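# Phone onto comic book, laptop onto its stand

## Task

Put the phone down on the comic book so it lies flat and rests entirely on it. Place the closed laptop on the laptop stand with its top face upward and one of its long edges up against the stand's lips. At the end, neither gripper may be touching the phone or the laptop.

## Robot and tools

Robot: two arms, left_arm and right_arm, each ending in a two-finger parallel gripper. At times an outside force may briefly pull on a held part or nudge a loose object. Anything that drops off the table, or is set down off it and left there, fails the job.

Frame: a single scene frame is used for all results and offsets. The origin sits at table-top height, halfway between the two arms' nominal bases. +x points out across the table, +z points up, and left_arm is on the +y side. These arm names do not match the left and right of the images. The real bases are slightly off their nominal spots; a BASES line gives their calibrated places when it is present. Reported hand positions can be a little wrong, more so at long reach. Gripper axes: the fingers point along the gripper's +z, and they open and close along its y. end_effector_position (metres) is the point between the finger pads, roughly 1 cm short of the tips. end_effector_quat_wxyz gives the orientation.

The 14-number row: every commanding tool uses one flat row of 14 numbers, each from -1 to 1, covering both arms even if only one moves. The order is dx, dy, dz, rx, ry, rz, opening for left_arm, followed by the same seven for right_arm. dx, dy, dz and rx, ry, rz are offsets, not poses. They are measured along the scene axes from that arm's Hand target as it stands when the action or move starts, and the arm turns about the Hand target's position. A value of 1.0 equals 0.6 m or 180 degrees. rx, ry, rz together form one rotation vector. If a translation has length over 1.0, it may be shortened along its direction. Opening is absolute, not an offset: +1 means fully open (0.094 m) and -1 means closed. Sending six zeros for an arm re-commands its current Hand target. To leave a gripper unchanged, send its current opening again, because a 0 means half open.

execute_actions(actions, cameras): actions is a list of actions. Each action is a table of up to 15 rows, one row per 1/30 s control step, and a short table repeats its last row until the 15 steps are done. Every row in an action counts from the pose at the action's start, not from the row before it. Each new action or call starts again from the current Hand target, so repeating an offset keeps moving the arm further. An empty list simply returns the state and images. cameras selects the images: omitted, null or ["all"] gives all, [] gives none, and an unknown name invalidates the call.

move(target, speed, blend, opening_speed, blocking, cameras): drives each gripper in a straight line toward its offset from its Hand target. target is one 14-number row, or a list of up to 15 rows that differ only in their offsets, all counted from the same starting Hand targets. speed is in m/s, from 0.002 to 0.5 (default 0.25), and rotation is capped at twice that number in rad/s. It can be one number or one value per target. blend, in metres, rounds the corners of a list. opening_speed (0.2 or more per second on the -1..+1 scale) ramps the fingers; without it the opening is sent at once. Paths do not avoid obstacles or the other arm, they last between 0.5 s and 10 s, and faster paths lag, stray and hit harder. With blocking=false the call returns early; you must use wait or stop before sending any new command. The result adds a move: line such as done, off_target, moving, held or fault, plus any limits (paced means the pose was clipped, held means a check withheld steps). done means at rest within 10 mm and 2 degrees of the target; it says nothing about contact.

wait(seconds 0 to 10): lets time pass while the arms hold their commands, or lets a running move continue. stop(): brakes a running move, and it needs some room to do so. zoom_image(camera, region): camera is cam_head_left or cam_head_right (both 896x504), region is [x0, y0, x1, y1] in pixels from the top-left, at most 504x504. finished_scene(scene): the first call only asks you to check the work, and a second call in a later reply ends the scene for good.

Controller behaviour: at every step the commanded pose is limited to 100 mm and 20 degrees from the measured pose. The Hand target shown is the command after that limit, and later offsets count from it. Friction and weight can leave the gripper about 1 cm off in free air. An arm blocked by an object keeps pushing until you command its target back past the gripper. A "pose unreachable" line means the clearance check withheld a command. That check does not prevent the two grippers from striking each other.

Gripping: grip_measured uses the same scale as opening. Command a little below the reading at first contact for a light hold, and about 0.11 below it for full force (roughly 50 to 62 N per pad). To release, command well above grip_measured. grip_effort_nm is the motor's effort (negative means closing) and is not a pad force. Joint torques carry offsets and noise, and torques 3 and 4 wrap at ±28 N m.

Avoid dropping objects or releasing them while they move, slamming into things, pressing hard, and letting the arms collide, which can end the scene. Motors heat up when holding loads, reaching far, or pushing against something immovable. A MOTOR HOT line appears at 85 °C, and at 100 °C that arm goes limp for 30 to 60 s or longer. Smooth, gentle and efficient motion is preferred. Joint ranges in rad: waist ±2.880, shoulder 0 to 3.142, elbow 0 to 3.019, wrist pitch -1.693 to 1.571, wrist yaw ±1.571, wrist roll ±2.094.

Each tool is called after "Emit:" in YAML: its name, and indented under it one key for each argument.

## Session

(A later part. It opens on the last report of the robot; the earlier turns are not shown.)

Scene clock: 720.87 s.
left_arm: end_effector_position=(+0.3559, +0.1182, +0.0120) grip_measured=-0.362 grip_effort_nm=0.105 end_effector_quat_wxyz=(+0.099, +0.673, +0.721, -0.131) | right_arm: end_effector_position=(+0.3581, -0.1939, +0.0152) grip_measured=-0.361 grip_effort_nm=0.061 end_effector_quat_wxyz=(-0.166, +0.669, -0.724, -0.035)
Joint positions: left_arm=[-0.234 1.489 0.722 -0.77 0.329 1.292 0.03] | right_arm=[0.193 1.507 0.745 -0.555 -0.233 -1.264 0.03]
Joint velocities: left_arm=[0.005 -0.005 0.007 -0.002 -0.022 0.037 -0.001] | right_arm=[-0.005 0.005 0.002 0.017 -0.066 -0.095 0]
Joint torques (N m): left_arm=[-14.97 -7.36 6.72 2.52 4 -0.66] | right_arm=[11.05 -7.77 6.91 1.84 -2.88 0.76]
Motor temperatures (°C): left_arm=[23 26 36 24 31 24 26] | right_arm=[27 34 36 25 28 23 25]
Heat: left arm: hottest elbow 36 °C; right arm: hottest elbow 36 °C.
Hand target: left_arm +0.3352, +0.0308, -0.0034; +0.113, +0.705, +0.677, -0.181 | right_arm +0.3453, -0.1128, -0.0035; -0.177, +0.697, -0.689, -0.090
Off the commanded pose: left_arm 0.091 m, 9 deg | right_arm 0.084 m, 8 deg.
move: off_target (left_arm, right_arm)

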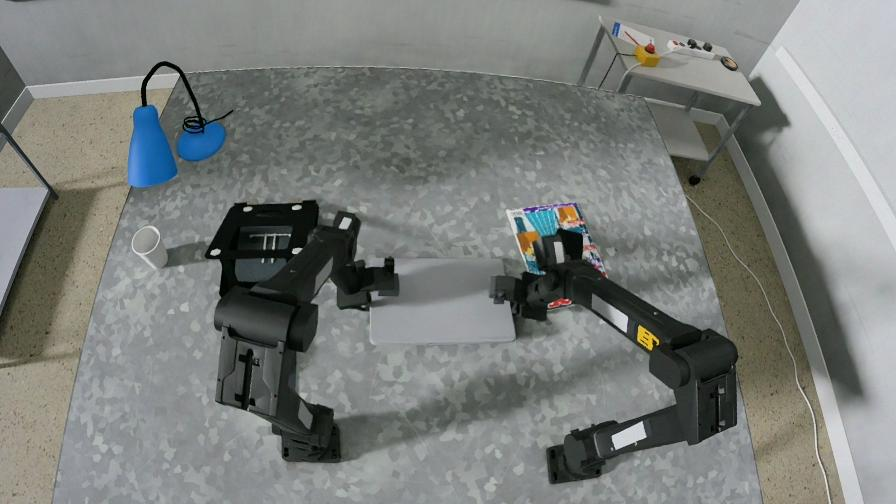

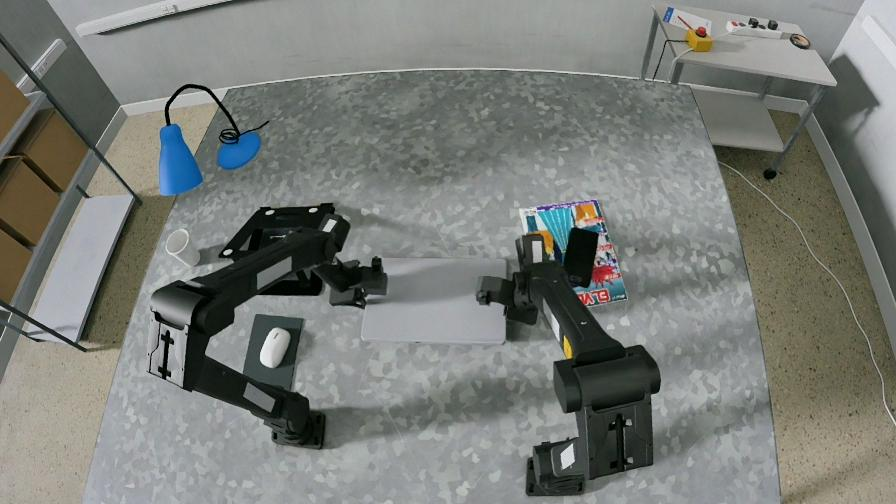

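Emit:
move:
  target: [0.035,0,0.08,0,0,0,-0.36,0.025,0,0.08,0,0,0,-0.36]
  speed: 0.06

Emit:
zoom_image:
  camera: "cam_head_right"
  region: [280, 220, 580, 370]

Emit:
zoom_image:
  camera: "cam_head_left"
  region: [280, 220, 580, 370]

Scene clock: 725.90 s.
left_arm: end_effector_position=(+0.3360, +0.1141, +0.0142) grip_measured=-0.362 grip_effort_nm=0.100 end_effector_quat_wxyz=(+0.063, +0.677, +0.718, -0.151) | right_arm: end_effector_position=(+0.3380, -0.1995, +0.0151) grip_measured=-0.361 grip_effort_nm=0.061 end_effector_quat_wxyz=(+0.119, -0.667, +0.733, +0.057)
Joint positions: left_arm=[-0.26 1.488 0.729 -0.856 0.326 1.287 0.03] | right_arm=[0.195 1.504 0.76 -0.677 -0.22 -1.259 0.03]
Joint velocities: left_arm=[0.005 -0.005 -0.007 -0.007 0.11 0.007 0.001] | right_arm=[0.015 -0.024 0.007 -0.002 -0.066 -0.007 0.001]
Joint torques (N m): left_arm=[-12.75 -12.04 15.36 0.23 4.45 -0.59] | right_arm=[10.34 -12.45 11.97 0.68 -3.68 0.62]
Motor temperatures (°C): left_arm=[23 26 36 24 38 24 26] | right_arm=[27 34 37 25 32 23 25]
Heat: left arm: hottest wrist yaw 38 °C; right arm: hottest elbow 37 °C.
Hand target: left_arm +0.3566, +0.0307, +0.0444; +0.113, +0.705, +0.677, -0.181 | right_arm +0.3607, -0.1124, +0.0443; +0.177, -0.697, +0.689, +0.090
Off the commanded pose: left_arm 0.091 m, 9 deg | right_arm 0.094 m, 10 deg.
move: off_target (left_arm, right_arm)

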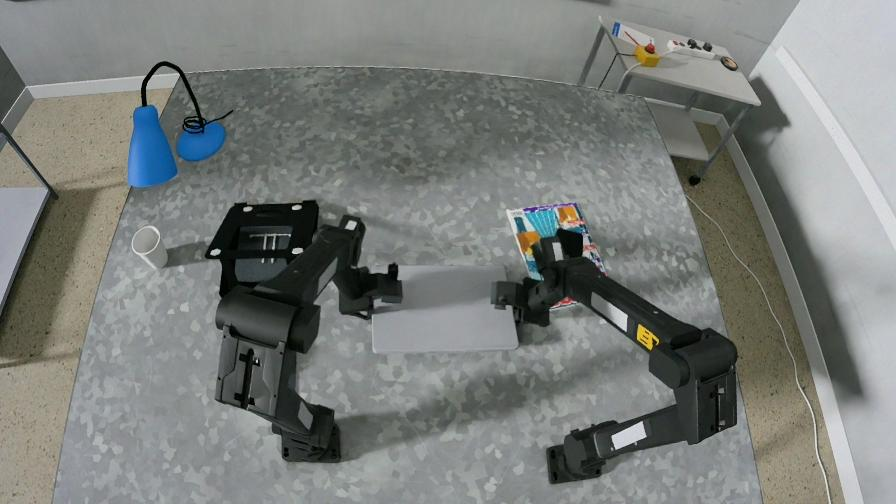

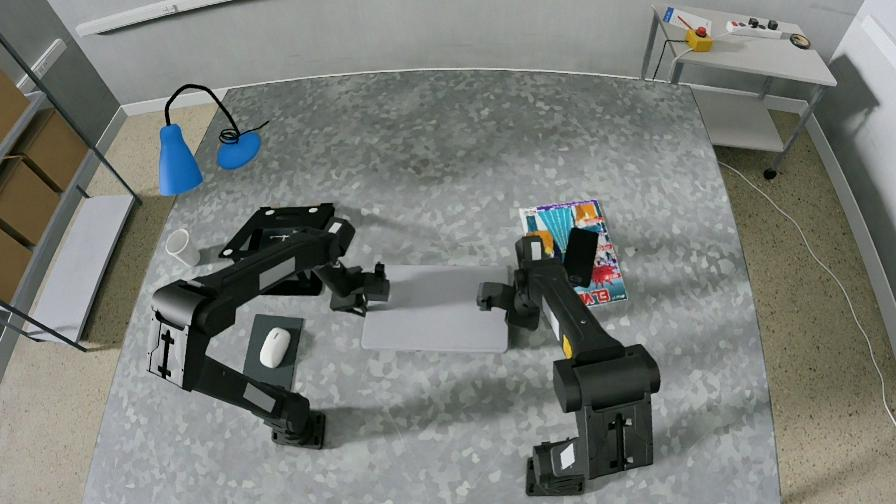

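Scaled by 1.680.

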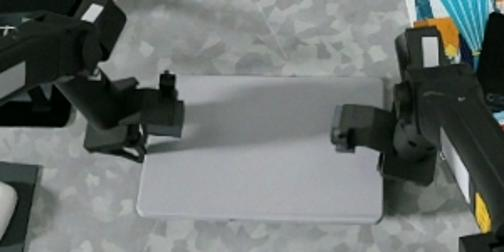

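Scaled by 1.680.

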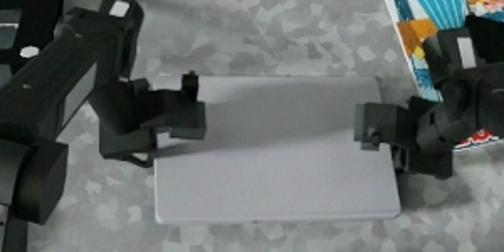

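Emit:
move:
  target: [0.03,0.02,0.06,0,0,0,-0.36,0.03,-0.025,0.06,0,0,0,-0.36]
  speed: 0.08

Emit:
zoom_image:
  camera: "cam_head_right"
  region: [280, 220, 580, 370]

Emit:
zoom_image:
  camera: "cam_head_left"
  region: [280, 220, 580, 370]

Scene clock: 732.67 s.
left_arm: end_effector_position=(+0.3363, +0.1112, +0.0351) grip_measured=-0.362 grip_effort_nm=0.100 end_effector_quat_wxyz=(+0.041, +0.679, +0.712, -0.174) | right_arm: end_effector_position=(+0.3262, -0.1979, +0.0250) grip_measured=-0.361 grip_effort_nm=0.056 end_effector_quat_wxyz=(-0.090, +0.678, -0.724, -0.087)
Joint positions: left_arm=[-0.26 1.488 0.795 -0.989 0.343 1.31 0.03] | right_arm=[0.195 1.504 0.799 -0.803 -0.242 -1.296 0.03]
Joint velocities: left_arm=[-0.005 0.005 -0.002 -0.007 0.007 0.051 -0.001] | right_arm=[-0.024 -0.005 -0.007 -0.017 -0.022 -0.037 0]
Joint torques (N m): left_arm=[-8.94 -13.16 17.63 0.46 3.89 -0.27] | right_arm=[6.89 -15.5 14.54 0.83 -3.4 0.46]
Motor temperatures (°C): left_arm=[23 26 37 24 47 24 26] | right_arm=[27 34 37 25 40 24 25]
Heat: left arm: hottest wrist yaw 47 °C; right arm: hottest wrist yaw 40 °C.
Hand target: left_arm +0.3749, +0.0427, +0.0800; +0.112, +0.705, +0.676, -0.181 | right_arm +0.3771, -0.1299, +0.0783; -0.178, +0.697, -0.689, -0.089
Off the commanded pose: left_arm 0.091 m, 10 deg | right_arm 0.104 m, 11 deg; position clipped.
move: off_target (left_arm, right_arm); limits=paced

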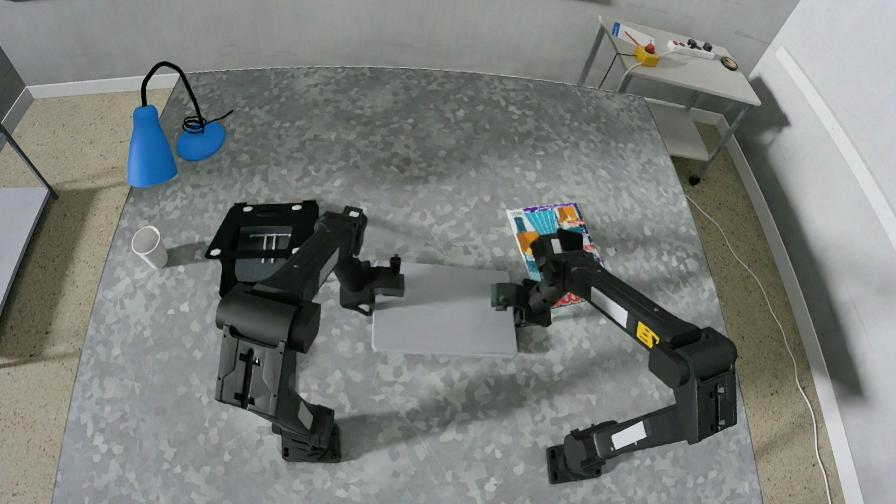

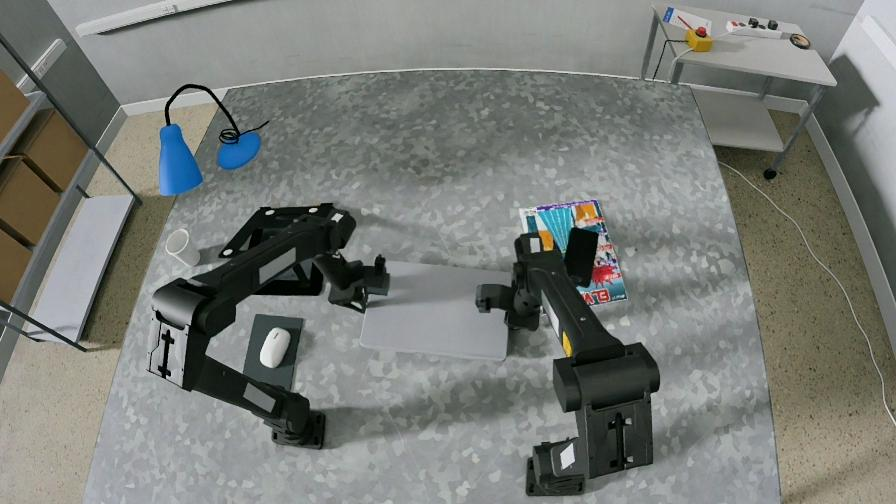

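Scaled by 1.680.

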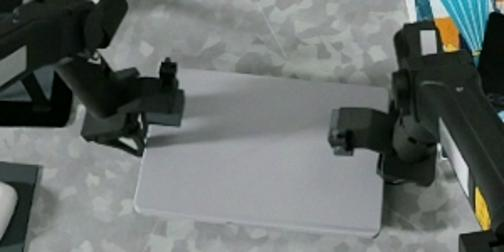

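Scaled by 1.680.

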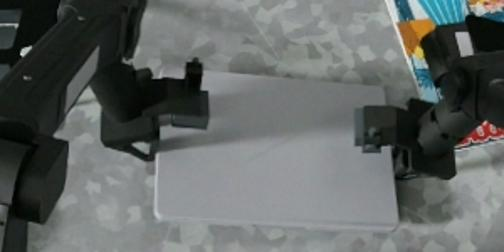

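Emit:
zoom_image:
  camera: "cam_head_right"
  region: [320, 250, 420, 330]

Emit:
zoom_image:
  camera: "cam_head_left"
  region: [460, 250, 560, 330]

Emit:
zoom_image:
  camera: "cam_head_left"
  region: [340, 250, 440, 330]

Scaled by 5.040.

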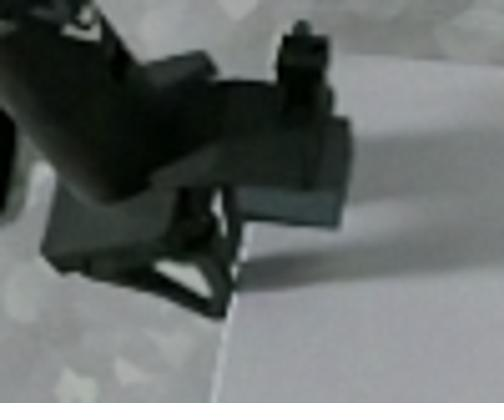

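Scaled by 5.040.

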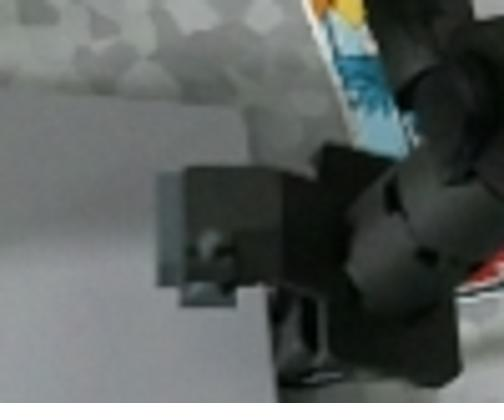

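Scaled by 5.040.

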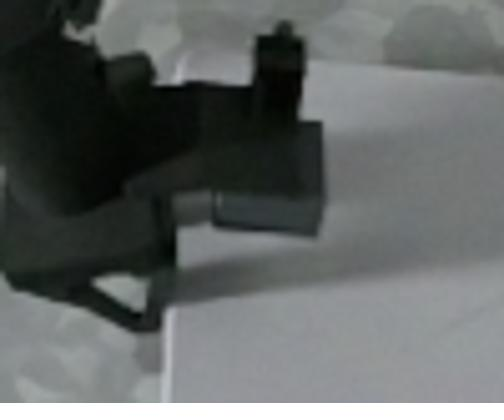

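Emit:
move:
  target: [0.0,0.0,0.03,0,0,0,-0.36,0.0,0,0.0,0,0,0,-0.36]
  speed: 0.08

Emit:
zoom_image:
  camera: "cam_head_right"
  region: [280, 220, 580, 370]

Emit:
zoom_image:
  camera: "cam_head_left"
  region: [280, 220, 580, 370]

Scene clock: 756.07 s.
left_arm: end_effector_position=(+0.3427, +0.1075, +0.0515) grip_measured=-0.362 grip_effort_nm=0.100 end_effector_quat_wxyz=(+0.045, +0.681, +0.709, -0.178) | right_arm: end_effector_position=(+0.3246, -0.1974, +0.0264) grip_measured=-0.361 grip_effort_nm=0.051 end_effector_quat_wxyz=(-0.089, +0.678, -0.724, -0.090)
Joint positions: left_arm=[-0.261 1.473 0.831 -1.037 0.354 1.318 0.03] | right_arm=[0.195 1.5 0.799 -0.811 -0.248 -1.296 0.03]
Joint velocities: left_arm=[0.005 0.005 -0.007 -0.012 0.037 0.022 0.001] | right_arm=[-0.005 0.015 0.002 -0.002 -0.051 0.022 0]
Joint torques (N m): left_arm=[-9.82 -14.56 17.26 0.29 3.48 -0.4] | right_arm=[6.83 -15.21 14.56 1.06 -3.24 0.45]
Motor temperatures (°C): left_arm=[23 27 40 24 59 24 26] | right_arm=[27 34 47 25 50 24 25]
Heat: left arm: hottest wrist yaw 59 °C; right arm: hottest wrist yaw 50 °C.
Hand target: left_arm +0.3750, +0.0428, +0.0978; +0.112, +0.705, +0.677, -0.181 | right_arm +0.3771, -0.1298, +0.0783; -0.178, +0.697, -0.689, -0.089
Off the commanded pose: left_arm 0.086 m, 9 deg | right_arm 0.100 m, 11 deg.
move: off_target (left_arm, right_arm)

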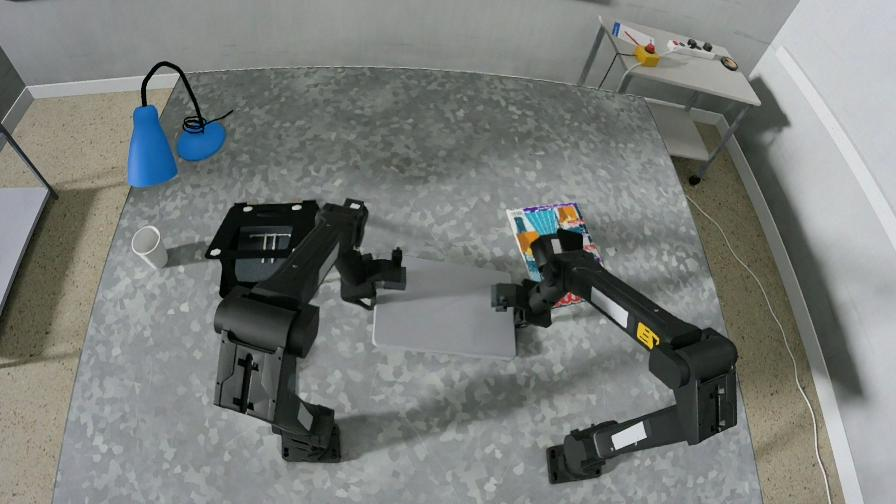

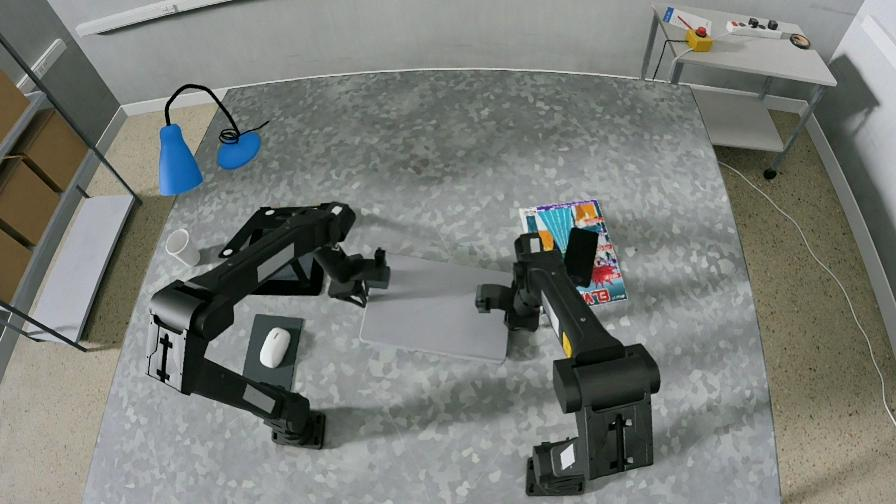

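Scaled by 1.680.

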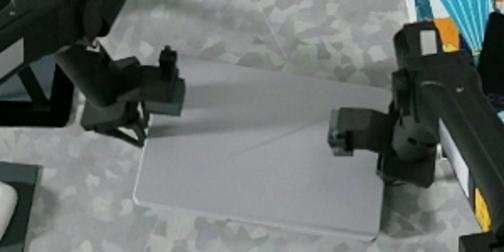

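Scaled by 1.680.

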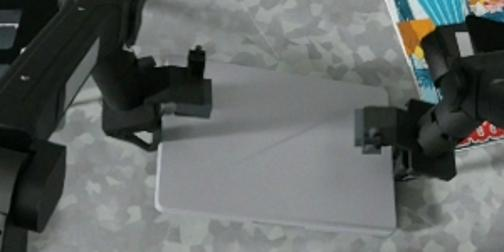

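Emit:
move:
  target: [0.0,0.0,0.0,0,0,0,-0.36,-0.05,0,0.07,0,0,0,-0.36]
  speed: 0.12

Emit:
zoom_image:
  camera: "cam_head_right"
  region: [280, 220, 580, 370]

Emit:
zoom_image:
  camera: "cam_head_left"
  region: [280, 220, 580, 370]

Scene clock: 760.00 s.
left_arm: end_effector_position=(+0.3485, +0.0524, +0.0788) grip_measured=-0.362 grip_effort_nm=0.100 end_effector_quat_wxyz=(+0.082, +0.701, +0.680, -0.198) | right_arm: end_effector_position=(+0.3316, -0.1368, +0.1024) grip_measured=-0.361 grip_effort_nm=0.056 end_effector_quat_wxyz=(-0.162, +0.697, -0.692, -0.098)
Joint positions: left_arm=[-0.373 1.458 0.889 -1.031 0.432 1.265 0.03] | right_arm=[0.312 1.366 0.872 -0.869 -0.321 -1.226 0.03]
Joint velocities: left_arm=[-0.005 -0.005 -0.002 0.002 -0.022 -0.022 -0.001] | right_arm=[-0.005 0.015 0.002 0.002 0.022 0.066 0.001]
Joint torques (N m): left_arm=[-1.96 -12.51 13.94 0.69 0.17 -0.06] | right_arm=[1.03 -11.52 11.11 0.1 -0.15 0.23]
Motor temperatures (°C): left_arm=[23 27 40 24 58 24 26] | right_arm=[27 34 48 25 49 24 25]
Heat: left arm: hottest wrist yaw 58 °C; right arm: hottest wrist yaw 49 °C.
Hand target: left_arm +0.3751, +0.0427, +0.0981; +0.113, +0.705, +0.677, -0.181 | right_arm +0.3474, -0.1290, +0.1204; -0.177, +0.697, -0.689, -0.089
Off the commanded pose: left_arm 0.034 m, 4 deg | right_arm 0.025 m, 2 deg.
move: off_target (left_arm, right_arm); limits=paced

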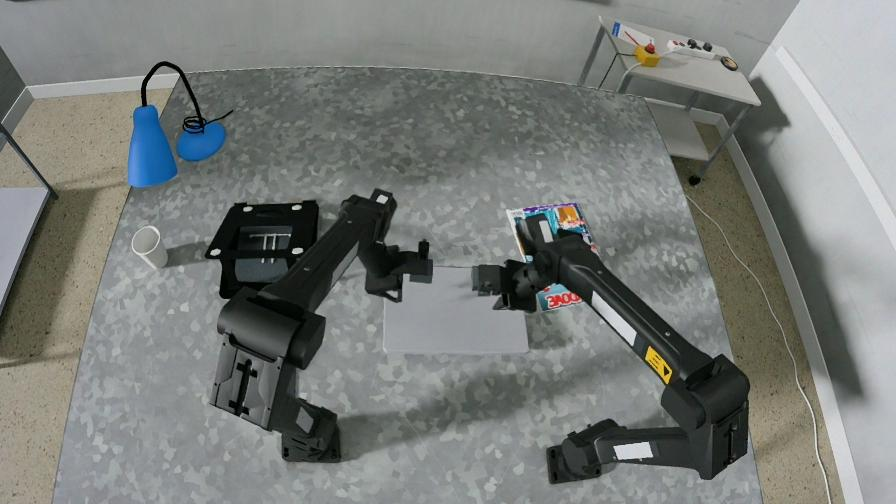

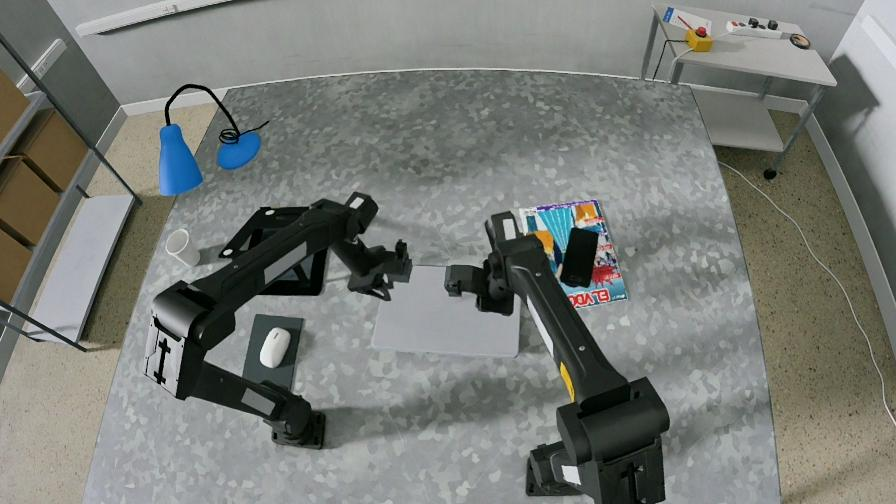

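Scaled by 1.680.

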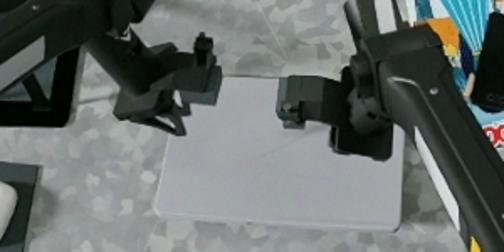

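Scaled by 1.680.

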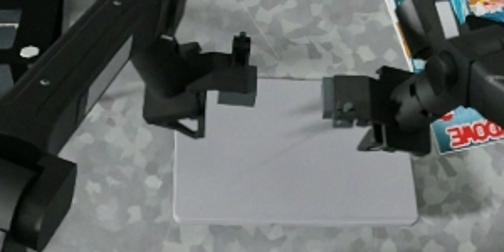

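Emit:
move:
  target:
    - [-0.05,0.167,0.03,0,0,0,-0.36,-0.03,-0.268,0.0,0,0,0,-0.36]
    - [-0.15,0.167,-0.15,0,0,0,-0.36,-0.1,-0.268,-0.18,0,0,0,-0.36]
  speed: 0.15

Emit:
zoom_image:
  camera: "cam_head_right"
  region: [280, 220, 580, 370]

Emit:
zoom_image:
  camera: "cam_head_left"
  region: [280, 220, 580, 370]

Scene clock: 778.70 s.
left_arm: end_effector_position=(+0.2880, +0.1439, +0.0130) grip_measured=-0.362 grip_effort_nm=0.105 end_effector_quat_wxyz=(+0.115, +0.706, +0.676, -0.179) | right_arm: end_effector_position=(+0.2887, -0.2878, +0.0234) grip_measured=-0.361 grip_effort_nm=0.056 end_effector_quat_wxyz=(-0.183, +0.699, -0.686, -0.081)
Joint positions: left_arm=[-0.134 1.362 0.57 -0.838 0.425 1.522 0.03] | right_arm=[-0.137 1.361 0.612 -0.727 -0.393 -1.703 0.03]
Joint velocities: left_arm=[-0.015 -0.015 -0.002 -0.012 0.022 -0.022 -0.001] | right_arm=[0.005 -0.015 -0.017 -0.002 -0.022 0.037 0.001]
Joint torques (N m): left_arm=[-1.9 -8 6.6 0.53 0.24 -0.08] | right_arm=[-0.26 -8.12 5.5 0.64 -0.35 0.1]
Motor temperatures (°C): left_arm=[23 26 41 24 43 24 26] | right_arm=[27 34 44 25 37 23 25]
Heat: left arm: hottest wrist yaw 43 °C; right arm: hottest elbow 44 °C.
Hand target: left_arm +0.2850, +0.1434, +0.0079; +0.111, +0.705, +0.676, -0.181 | right_arm +0.2852, -0.2910, +0.0150; -0.180, +0.696, -0.689, -0.087
Off the commanded pose: left_arm 0.006 m, 0 deg | right_arm 0.011 m, 1 deg.
move: off_target (right_arm)

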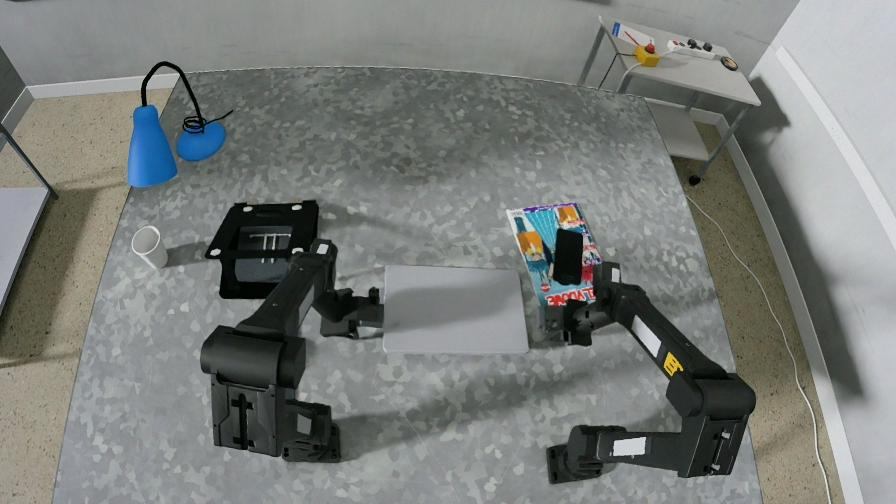

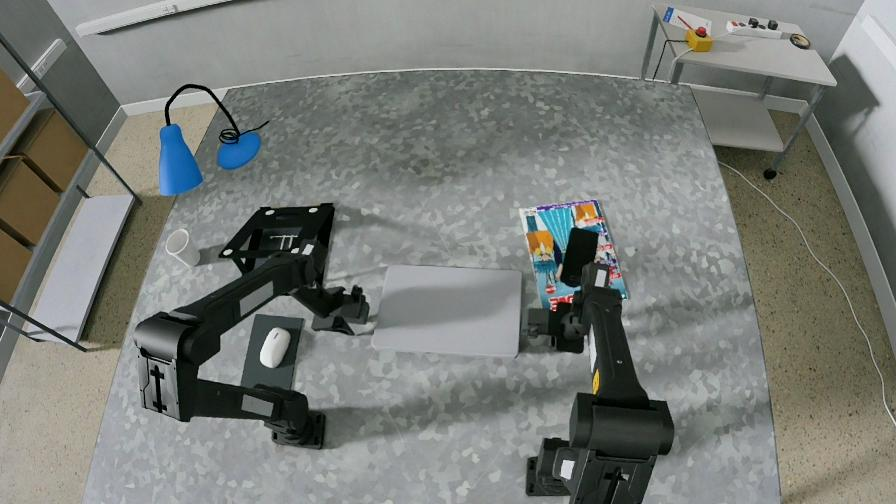

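Scaled by 1.680.

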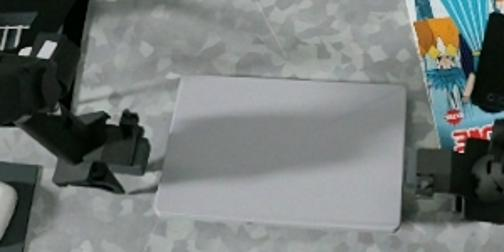

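Scaled by 1.680.

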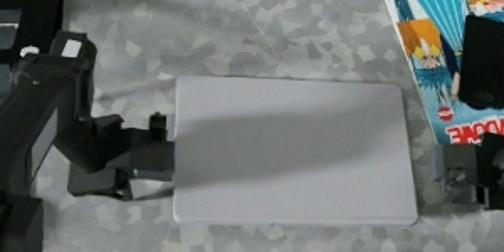

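Emit:
move:
  target:
    - [0,0,0,0,0,0,-0.36,0.0,0.055,-0.015,0,0,0,-0.36]
    - [0.12,-0.02,-0.005,0,0,0,-0.36,0.125,0.055,-0.015,0,0,0,-0.36]
  speed: 0.1

Emit:
zoom_image:
  camera: "cam_head_right"
  region: [280, 220, 580, 370]

Emit:
zoom_image:
  camera: "cam_head_left"
  region: [280, 220, 580, 370]

Scene clock: 787.57 s.
left_arm: end_effector_position=(+0.3413, +0.1342, +0.0115) grip_measured=-0.361 grip_effort_nm=0.100 end_effector_quat_wxyz=(+0.117, +0.704, +0.676, -0.186) | right_arm: end_effector_position=(+0.3486, -0.2608, +0.0147) grip_measured=-0.361 grip_effort_nm=0.042 end_effector_quat_wxyz=(-0.190, +0.693, -0.690, -0.085)
Joint positions: left_arm=[-0.139 1.507 0.713 -0.84 0.44 1.515 0.03] | right_arm=[-0.046 1.517 0.742 -0.655 -0.397 -1.587 0.03]
Joint velocities: left_arm=[-0.005 -0.005 0.002 -0.002 -0.051 0.007 -0.001] | right_arm=[-0.005 0.005 -0.022 -0.017 -0.051 -0.022 0.001]
Joint torques (N m): left_arm=[-3.25 -6.89 10.82 0.69 -0.23 -0.11] | right_arm=[1.32 -7.94 8.57 0.44 0.17 0.16]
Motor temperatures (°C): left_arm=[23 26 39 24 41 24 26] | right_arm=[27 34 43 25 36 23 25]
Heat: left arm: hottest wrist yaw 41 °C; right arm: hottest elbow 43 °C.
Hand target: left_arm +0.3570, +0.1306, +0.0049; +0.112, +0.705, +0.676, -0.182 | right_arm +0.3603, -0.2589, +0.0045; -0.179, +0.697, -0.689, -0.088
Off the commanded pose: left_arm 0.017 m, 1 deg | right_arm 0.015 m, 1 deg.
move: off_target (left_arm, right_arm)

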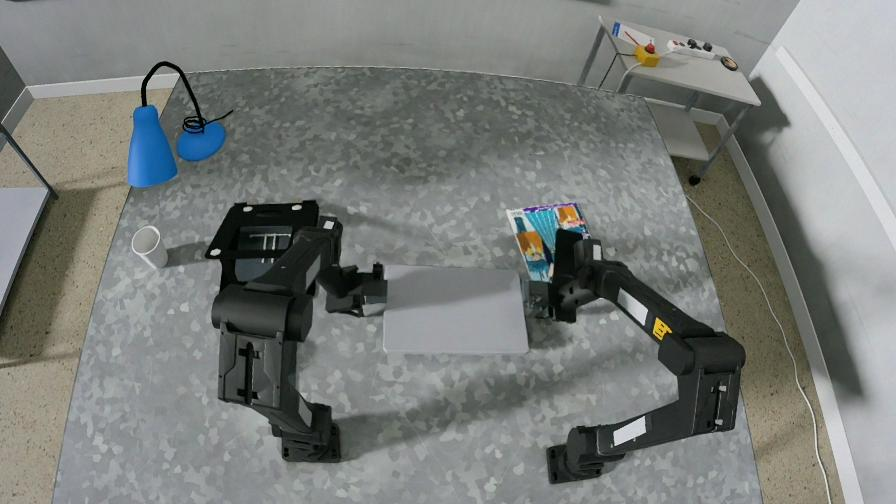

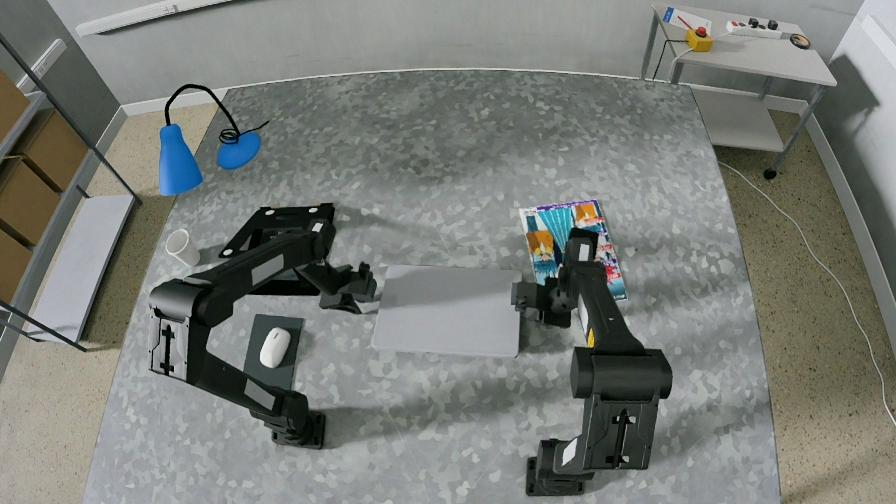

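Scaled by 1.680.

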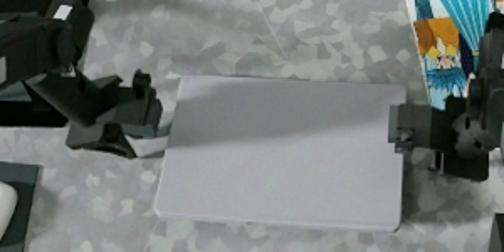

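Scaled by 1.680.

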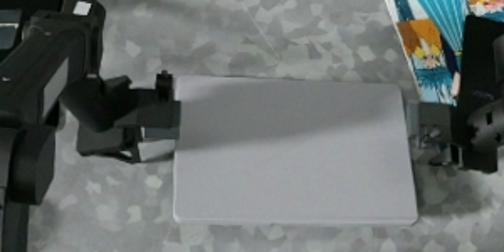

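Emit:
move:
  target: [0.02,0,0.035,0,0,0,-0.36,0.025,0.0,0.04,0,0,0,-0.36]
  speed: 0.06
  cameras: []

Scene clock: 793.30 s.
left_arm: end_effector_position=(+0.3478, +0.1352, +0.0161) grip_measured=-0.362 grip_effort_nm=0.095 end_effector_quat_wxyz=(+0.103, +0.702, +0.678, -0.191) | right_arm: end_effector_position=(+0.3569, -0.2618, +0.0222) grip_measured=-0.361 grip_effort_nm=0.042 end_effector_quat_wxyz=(-0.176, +0.693, -0.693, -0.093)
Joint positions: left_arm=[-0.139 1.525 0.753 -0.89 0.429 1.514 0.03] | right_arm=[-0.043 1.534 0.795 -0.723 -0.386 -1.587 0.03]
Joint velocities: left_arm=[-0.024 -0.005 -0.012 -0.002 -0.037 -0.007 0] | right_arm=[-0.015 -0.024 -0.012 -0.012 0.051 0.051 -0.001]
Joint torques (N m): left_arm=[-2.02 -10.64 12 -0.4 0.16 -0.09] | right_arm=[1.26 -10.93 9.7 0.05 -0.18 0.18]
Motor temperatures (°C): left_arm=[23 26 39 24 39 24 26] | right_arm=[27 34 43 25 35 23 25]
Heat: left arm: hottest elbow 39 °C; right arm: hottest elbow 43 °C.
Hand target: left_arm +0.3692, +0.1307, +0.0257; +0.112, +0.705, +0.676, -0.181 | right_arm +0.3756, -0.2588, +0.0282; -0.179, +0.697, -0.689, -0.088
Off the commanded pose: left_arm 0.024 m, 2 deg | right_arm 0.020 m, 1 deg.
move: off_target (left_arm, right_arm)
No camera images: "cameras" was empty.

Emit:
move:
  target: [-0.01,0.0,-0.012,0,0,0,-0.36,-0.01,0.025,-0.025,0,0,0,-0.36]
  speed: 0.06
  cameras: []

Emit:
move:
  target: [0,-0.06,0,0,0,0,-0.36,0,0.07,0,0,0,0,-0.36]
  speed: 0.06

Emit:
zoom_image:
  camera: "cam_head_right"
  region: [280, 220, 580, 370]

Emit:
zoom_image:
  camera: "cam_head_left"
  region: [280, 220, 580, 370]

Scene clock: 799.53 s.
left_arm: end_effector_position=(+0.3485, +0.1352, +0.0159) grip_measured=-0.362 grip_effort_nm=0.095 end_effector_quat_wxyz=(+0.104, +0.702, +0.678, -0.190) | right_arm: end_effector_position=(+0.3633, -0.2483, +0.0180) grip_measured=-0.361 grip_effort_nm=0.046 end_effector_quat_wxyz=(-0.181, +0.695, -0.690, -0.087)
Joint positions: left_arm=[-0.139 1.526 0.753 -0.887 0.429 1.514 0.03] | right_arm=[-0.006 1.548 0.795 -0.68 -0.381 -1.551 0.03]
Joint velocities: left_arm=[-0.005 -0.005 0.007 0.017 0.037 0.007 0.001] | right_arm=[0.005 -0.015 -0.002 -0.017 0.022 0.022 0]
Joint torques (N m): left_arm=[-2.96 -10.05 10.17 0.55 0.19 -0.07] | right_arm=[1.49 -11.05 7.17 0.62 -0.17 0.17]
Motor temperatures (°C): left_arm=[23 26 39 24 38 24 26] | right_arm=[27 34 43 25 34 23 25]
Heat: left arm: hottest elbow 39 °C; right arm: hottest elbow 43 °C.
Hand target: left_arm +0.3631, +0.1307, +0.0186; +0.112, +0.705, +0.676, -0.182 | right_arm +0.3694, -0.2439, +0.0131; -0.179, +0.696, -0.689, -0.088
Off the commanded pose: left_arm 0.016 m, 1 deg | right_arm 0.009 m, 0 deg.
move: off_target (left_arm)
No camera images: "cameras" was empty.

Scene clock: 800.93 s.
left_arm: end_effector_position=(+0.3460, +0.1034, +0.0142) grip_measured=-0.362 grip_effort_nm=0.100 end_effector_quat_wxyz=(+0.100, +0.701, +0.680, -0.189) | right_arm: end_effector_position=(+0.3669, -0.2204, +0.0174) grip_measured=-0.361 grip_effort_nm=0.042 end_effector_quat_wxyz=(-0.176, +0.690, -0.698, -0.078)
Joint positions: left_arm=[-0.235 1.529 0.753 -0.844 0.429 1.404 0.03] | right_arm=[0.079 1.548 0.795 -0.638 -0.345 -1.444 0.03]
Joint velocities: left_arm=[-0.024 0.015 0.002 -0.002 0.007 -0.007 0] | right_arm=[0.005 -0.015 -0.012 -0.012 -0.037 -0.007 0]
Joint torques (N m): left_arm=[-2.55 -10.29 10.58 0.65 0.31 -0.03] | right_arm=[3.25 -11.11 7.16 0.8 -0.77 0.32]
Motor temperatures (°C): left_arm=[23 26 39 24 38 24 26] | right_arm=[27 34 43 25 34 23 25]
Heat: left arm: hottest elbow 39 °C; right arm: hottest elbow 43 °C.
Hand target: left_arm +0.3629, +0.0947, +0.0190; +0.112, +0.705, +0.677, -0.181 | right_arm +0.3696, -0.2017, +0.0126; -0.178, +0.697, -0.689, -0.089
Off the commanded pose: left_arm 0.020 m, 2 deg | right_arm 0.019 m, 2 deg.
move: off_target (left_arm, right_arm)

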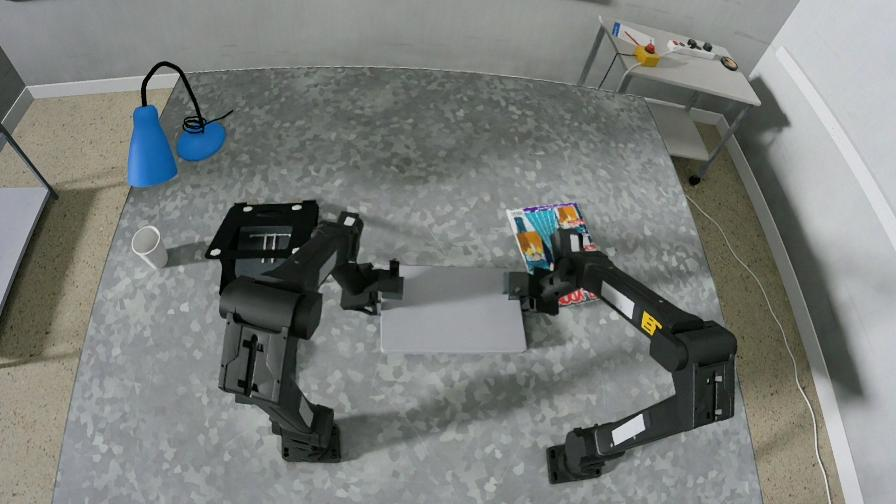

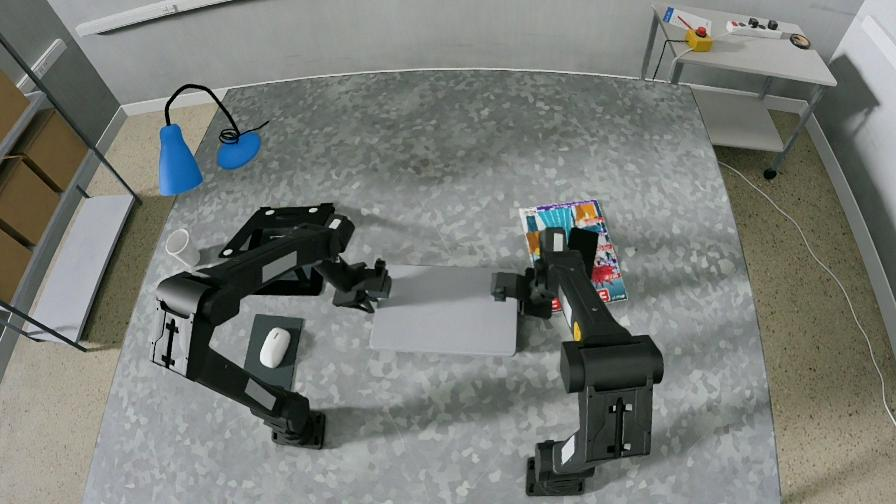

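Scaled by 1.680.

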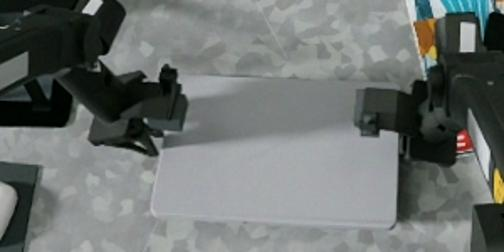

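Scaled by 1.680.

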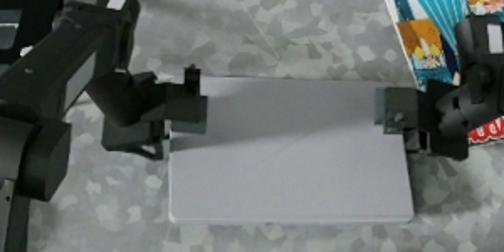

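Emit:
move:
  target:
    - [0.0,-0.115,0,0,0,0,-0.36,0.0,0.095,0,0,0,0,-0.36]
    - [0.04,-0.115,0.07,0,0,0,-0.36,0.04,0.095,0.08,0,0,0,-0.36]
  speed: [0.08,0.05]

Emit:
zoom_image:
  camera: "cam_head_right"
  region: [280, 220, 580, 370]

Emit:
zoom_image:
  camera: "cam_head_left"
  region: [280, 220, 580, 370]

Scene clock: 806.83 s.
left_arm: end_effector_position=(+0.3391, +0.0960, +0.0178) grip_measured=-0.361 grip_effort_nm=0.095 end_effector_quat_wxyz=(+0.038, +0.678, +0.712, -0.179) | right_arm: end_effector_position=(+0.3640, -0.2150, +0.0267) grip_measured=-0.361 grip_effort_nm=0.056 end_effector_quat_wxyz=(-0.122, +0.672, -0.727, -0.068)
Joint positions: left_arm=[-0.298 1.542 0.796 -0.931 0.353 1.271 0.03] | right_arm=[0.131 1.544 0.845 -0.747 -0.253 -1.34 0.03]
Joint velocities: left_arm=[-0.005 -0.005 0.002 -0.002 0.022 0.007 -0.001] | right_arm=[-0.005 -0.024 0.007 -0.002 -0.022 0.037 0]
Joint torques (N m): left_arm=[-8.7 -13.68 18.65 0.49 3.48 -0.32] | right_arm=[8.29 -13.68 12.68 0.39 -3.25 0.49]
Motor temperatures (°C): left_arm=[23 26 39 24 39 24 26] | right_arm=[27 34 42 25 36 23 25]
Heat: left arm: hottest elbow 39 °C; right arm: hottest elbow 42 °C.
Hand target: left_arm +0.3867, +0.0259, +0.0612; +0.113, +0.705, +0.677, -0.181 | right_arm +0.3947, -0.1442, +0.0596; -0.178, +0.697, -0.689, -0.089
Off the commanded pose: left_arm 0.095 m, 10 deg | right_arm 0.084 m, 9 deg.
move: off_target (left_arm, right_arm)

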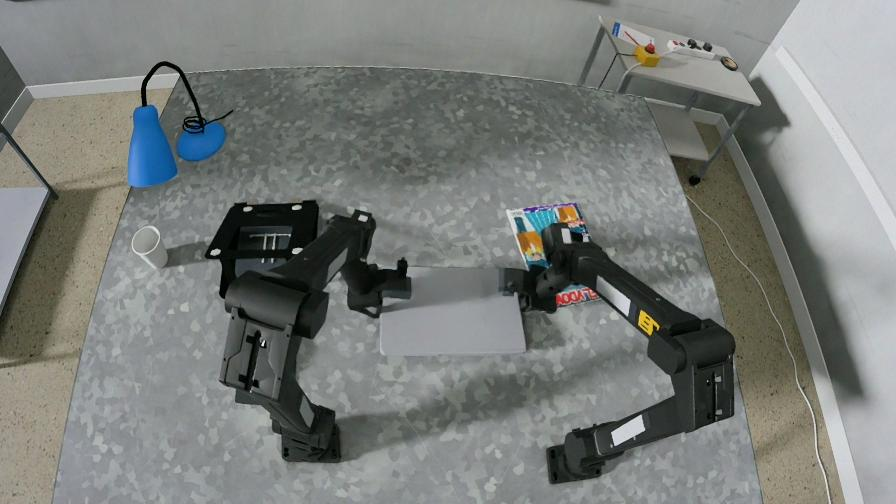

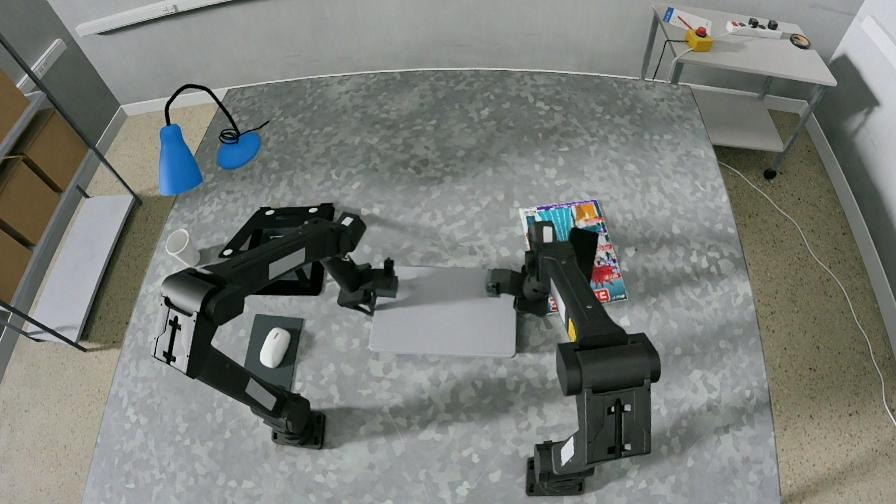

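Scaled by 1.680.

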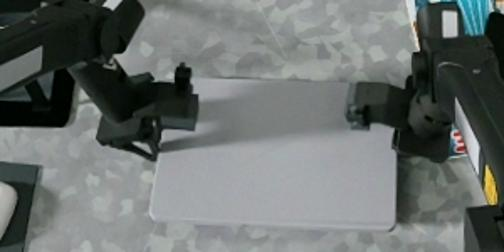

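Scaled by 1.680.

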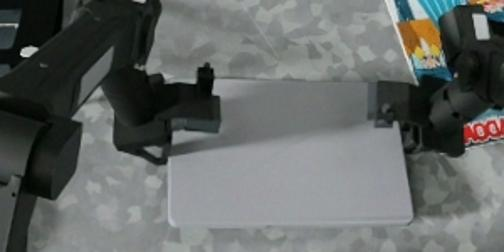

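Emit:
move:
  target: [0.01,0.02,0.045,0,0,0,-0.36,0.01,-0.01,0.04,0,0,0,-0.36]
  speed: 0.06

Emit:
zoom_image:
  camera: "cam_head_right"
  region: [280, 220, 580, 370]

Emit:
zoom_image:
  camera: "cam_head_left"
  region: [280, 220, 580, 370]

Scene clock: 810.97 s.
left_arm: end_effector_position=(+0.3719, +0.0469, +0.0742) grip_measured=-0.361 grip_effort_nm=0.090 end_effector_quat_wxyz=(+0.091, +0.702, +0.679, -0.194) | right_arm: end_effector_position=(+0.3780, -0.1523, +0.0659) grip_measured=-0.361 grip_effort_nm=0.042 end_effector_quat_wxyz=(-0.156, +0.700, -0.689, -0.104)
Joint positions: left_arm=[-0.366 1.512 0.936 -1.007 0.431 1.269 0.03] | right_arm=[0.237 1.537 0.947 -0.816 -0.342 -1.317 0.03]
Joint velocities: left_arm=[-0.005 -0.005 -0.012 -0.002 0.022 -0.007 -0.001] | right_arm=[-0.005 -0.015 0.007 -0.012 0.007 0.022 0]
Joint torques (N m): left_arm=[-1.38 -12.34 13.09 0.5 0.23 -0.02] | right_arm=[0.15 -15.44 10.15 0.51 -0.15 0.23]
Motor temperatures (°C): left_arm=[23 26 40 24 43 24 26] | right_arm=[27 34 42 25 39 23 25]
Heat: left arm: hottest wrist yaw 43 °C; right arm: hottest elbow 42 °C.
Hand target: left_arm +0.3930, +0.0378, +0.0881; +0.113, +0.705, +0.677, -0.181 | right_arm +0.4010, -0.1500, +0.0835; -0.178, +0.697, -0.689, -0.089
Off the commanded pose: left_arm 0.027 m, 3 deg | right_arm 0.029 m, 3 deg.
move: off_target (left_arm, right_arm); limits=paced

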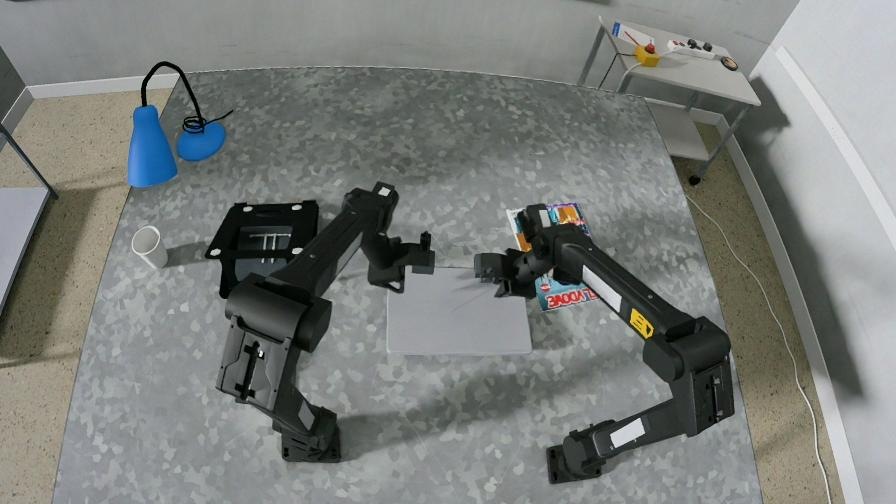

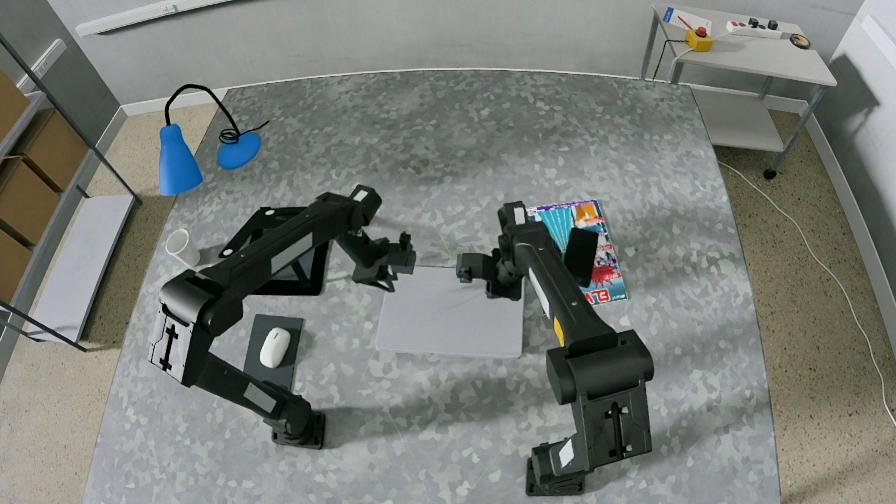

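Scaled by 1.680.

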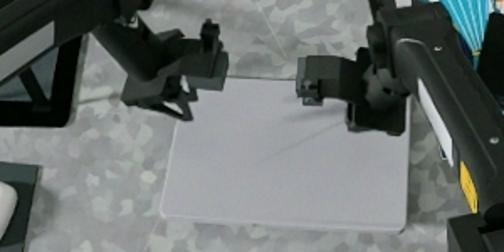

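Scaled by 1.680.

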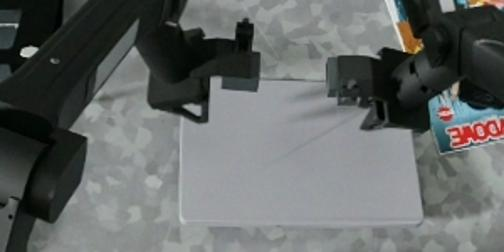

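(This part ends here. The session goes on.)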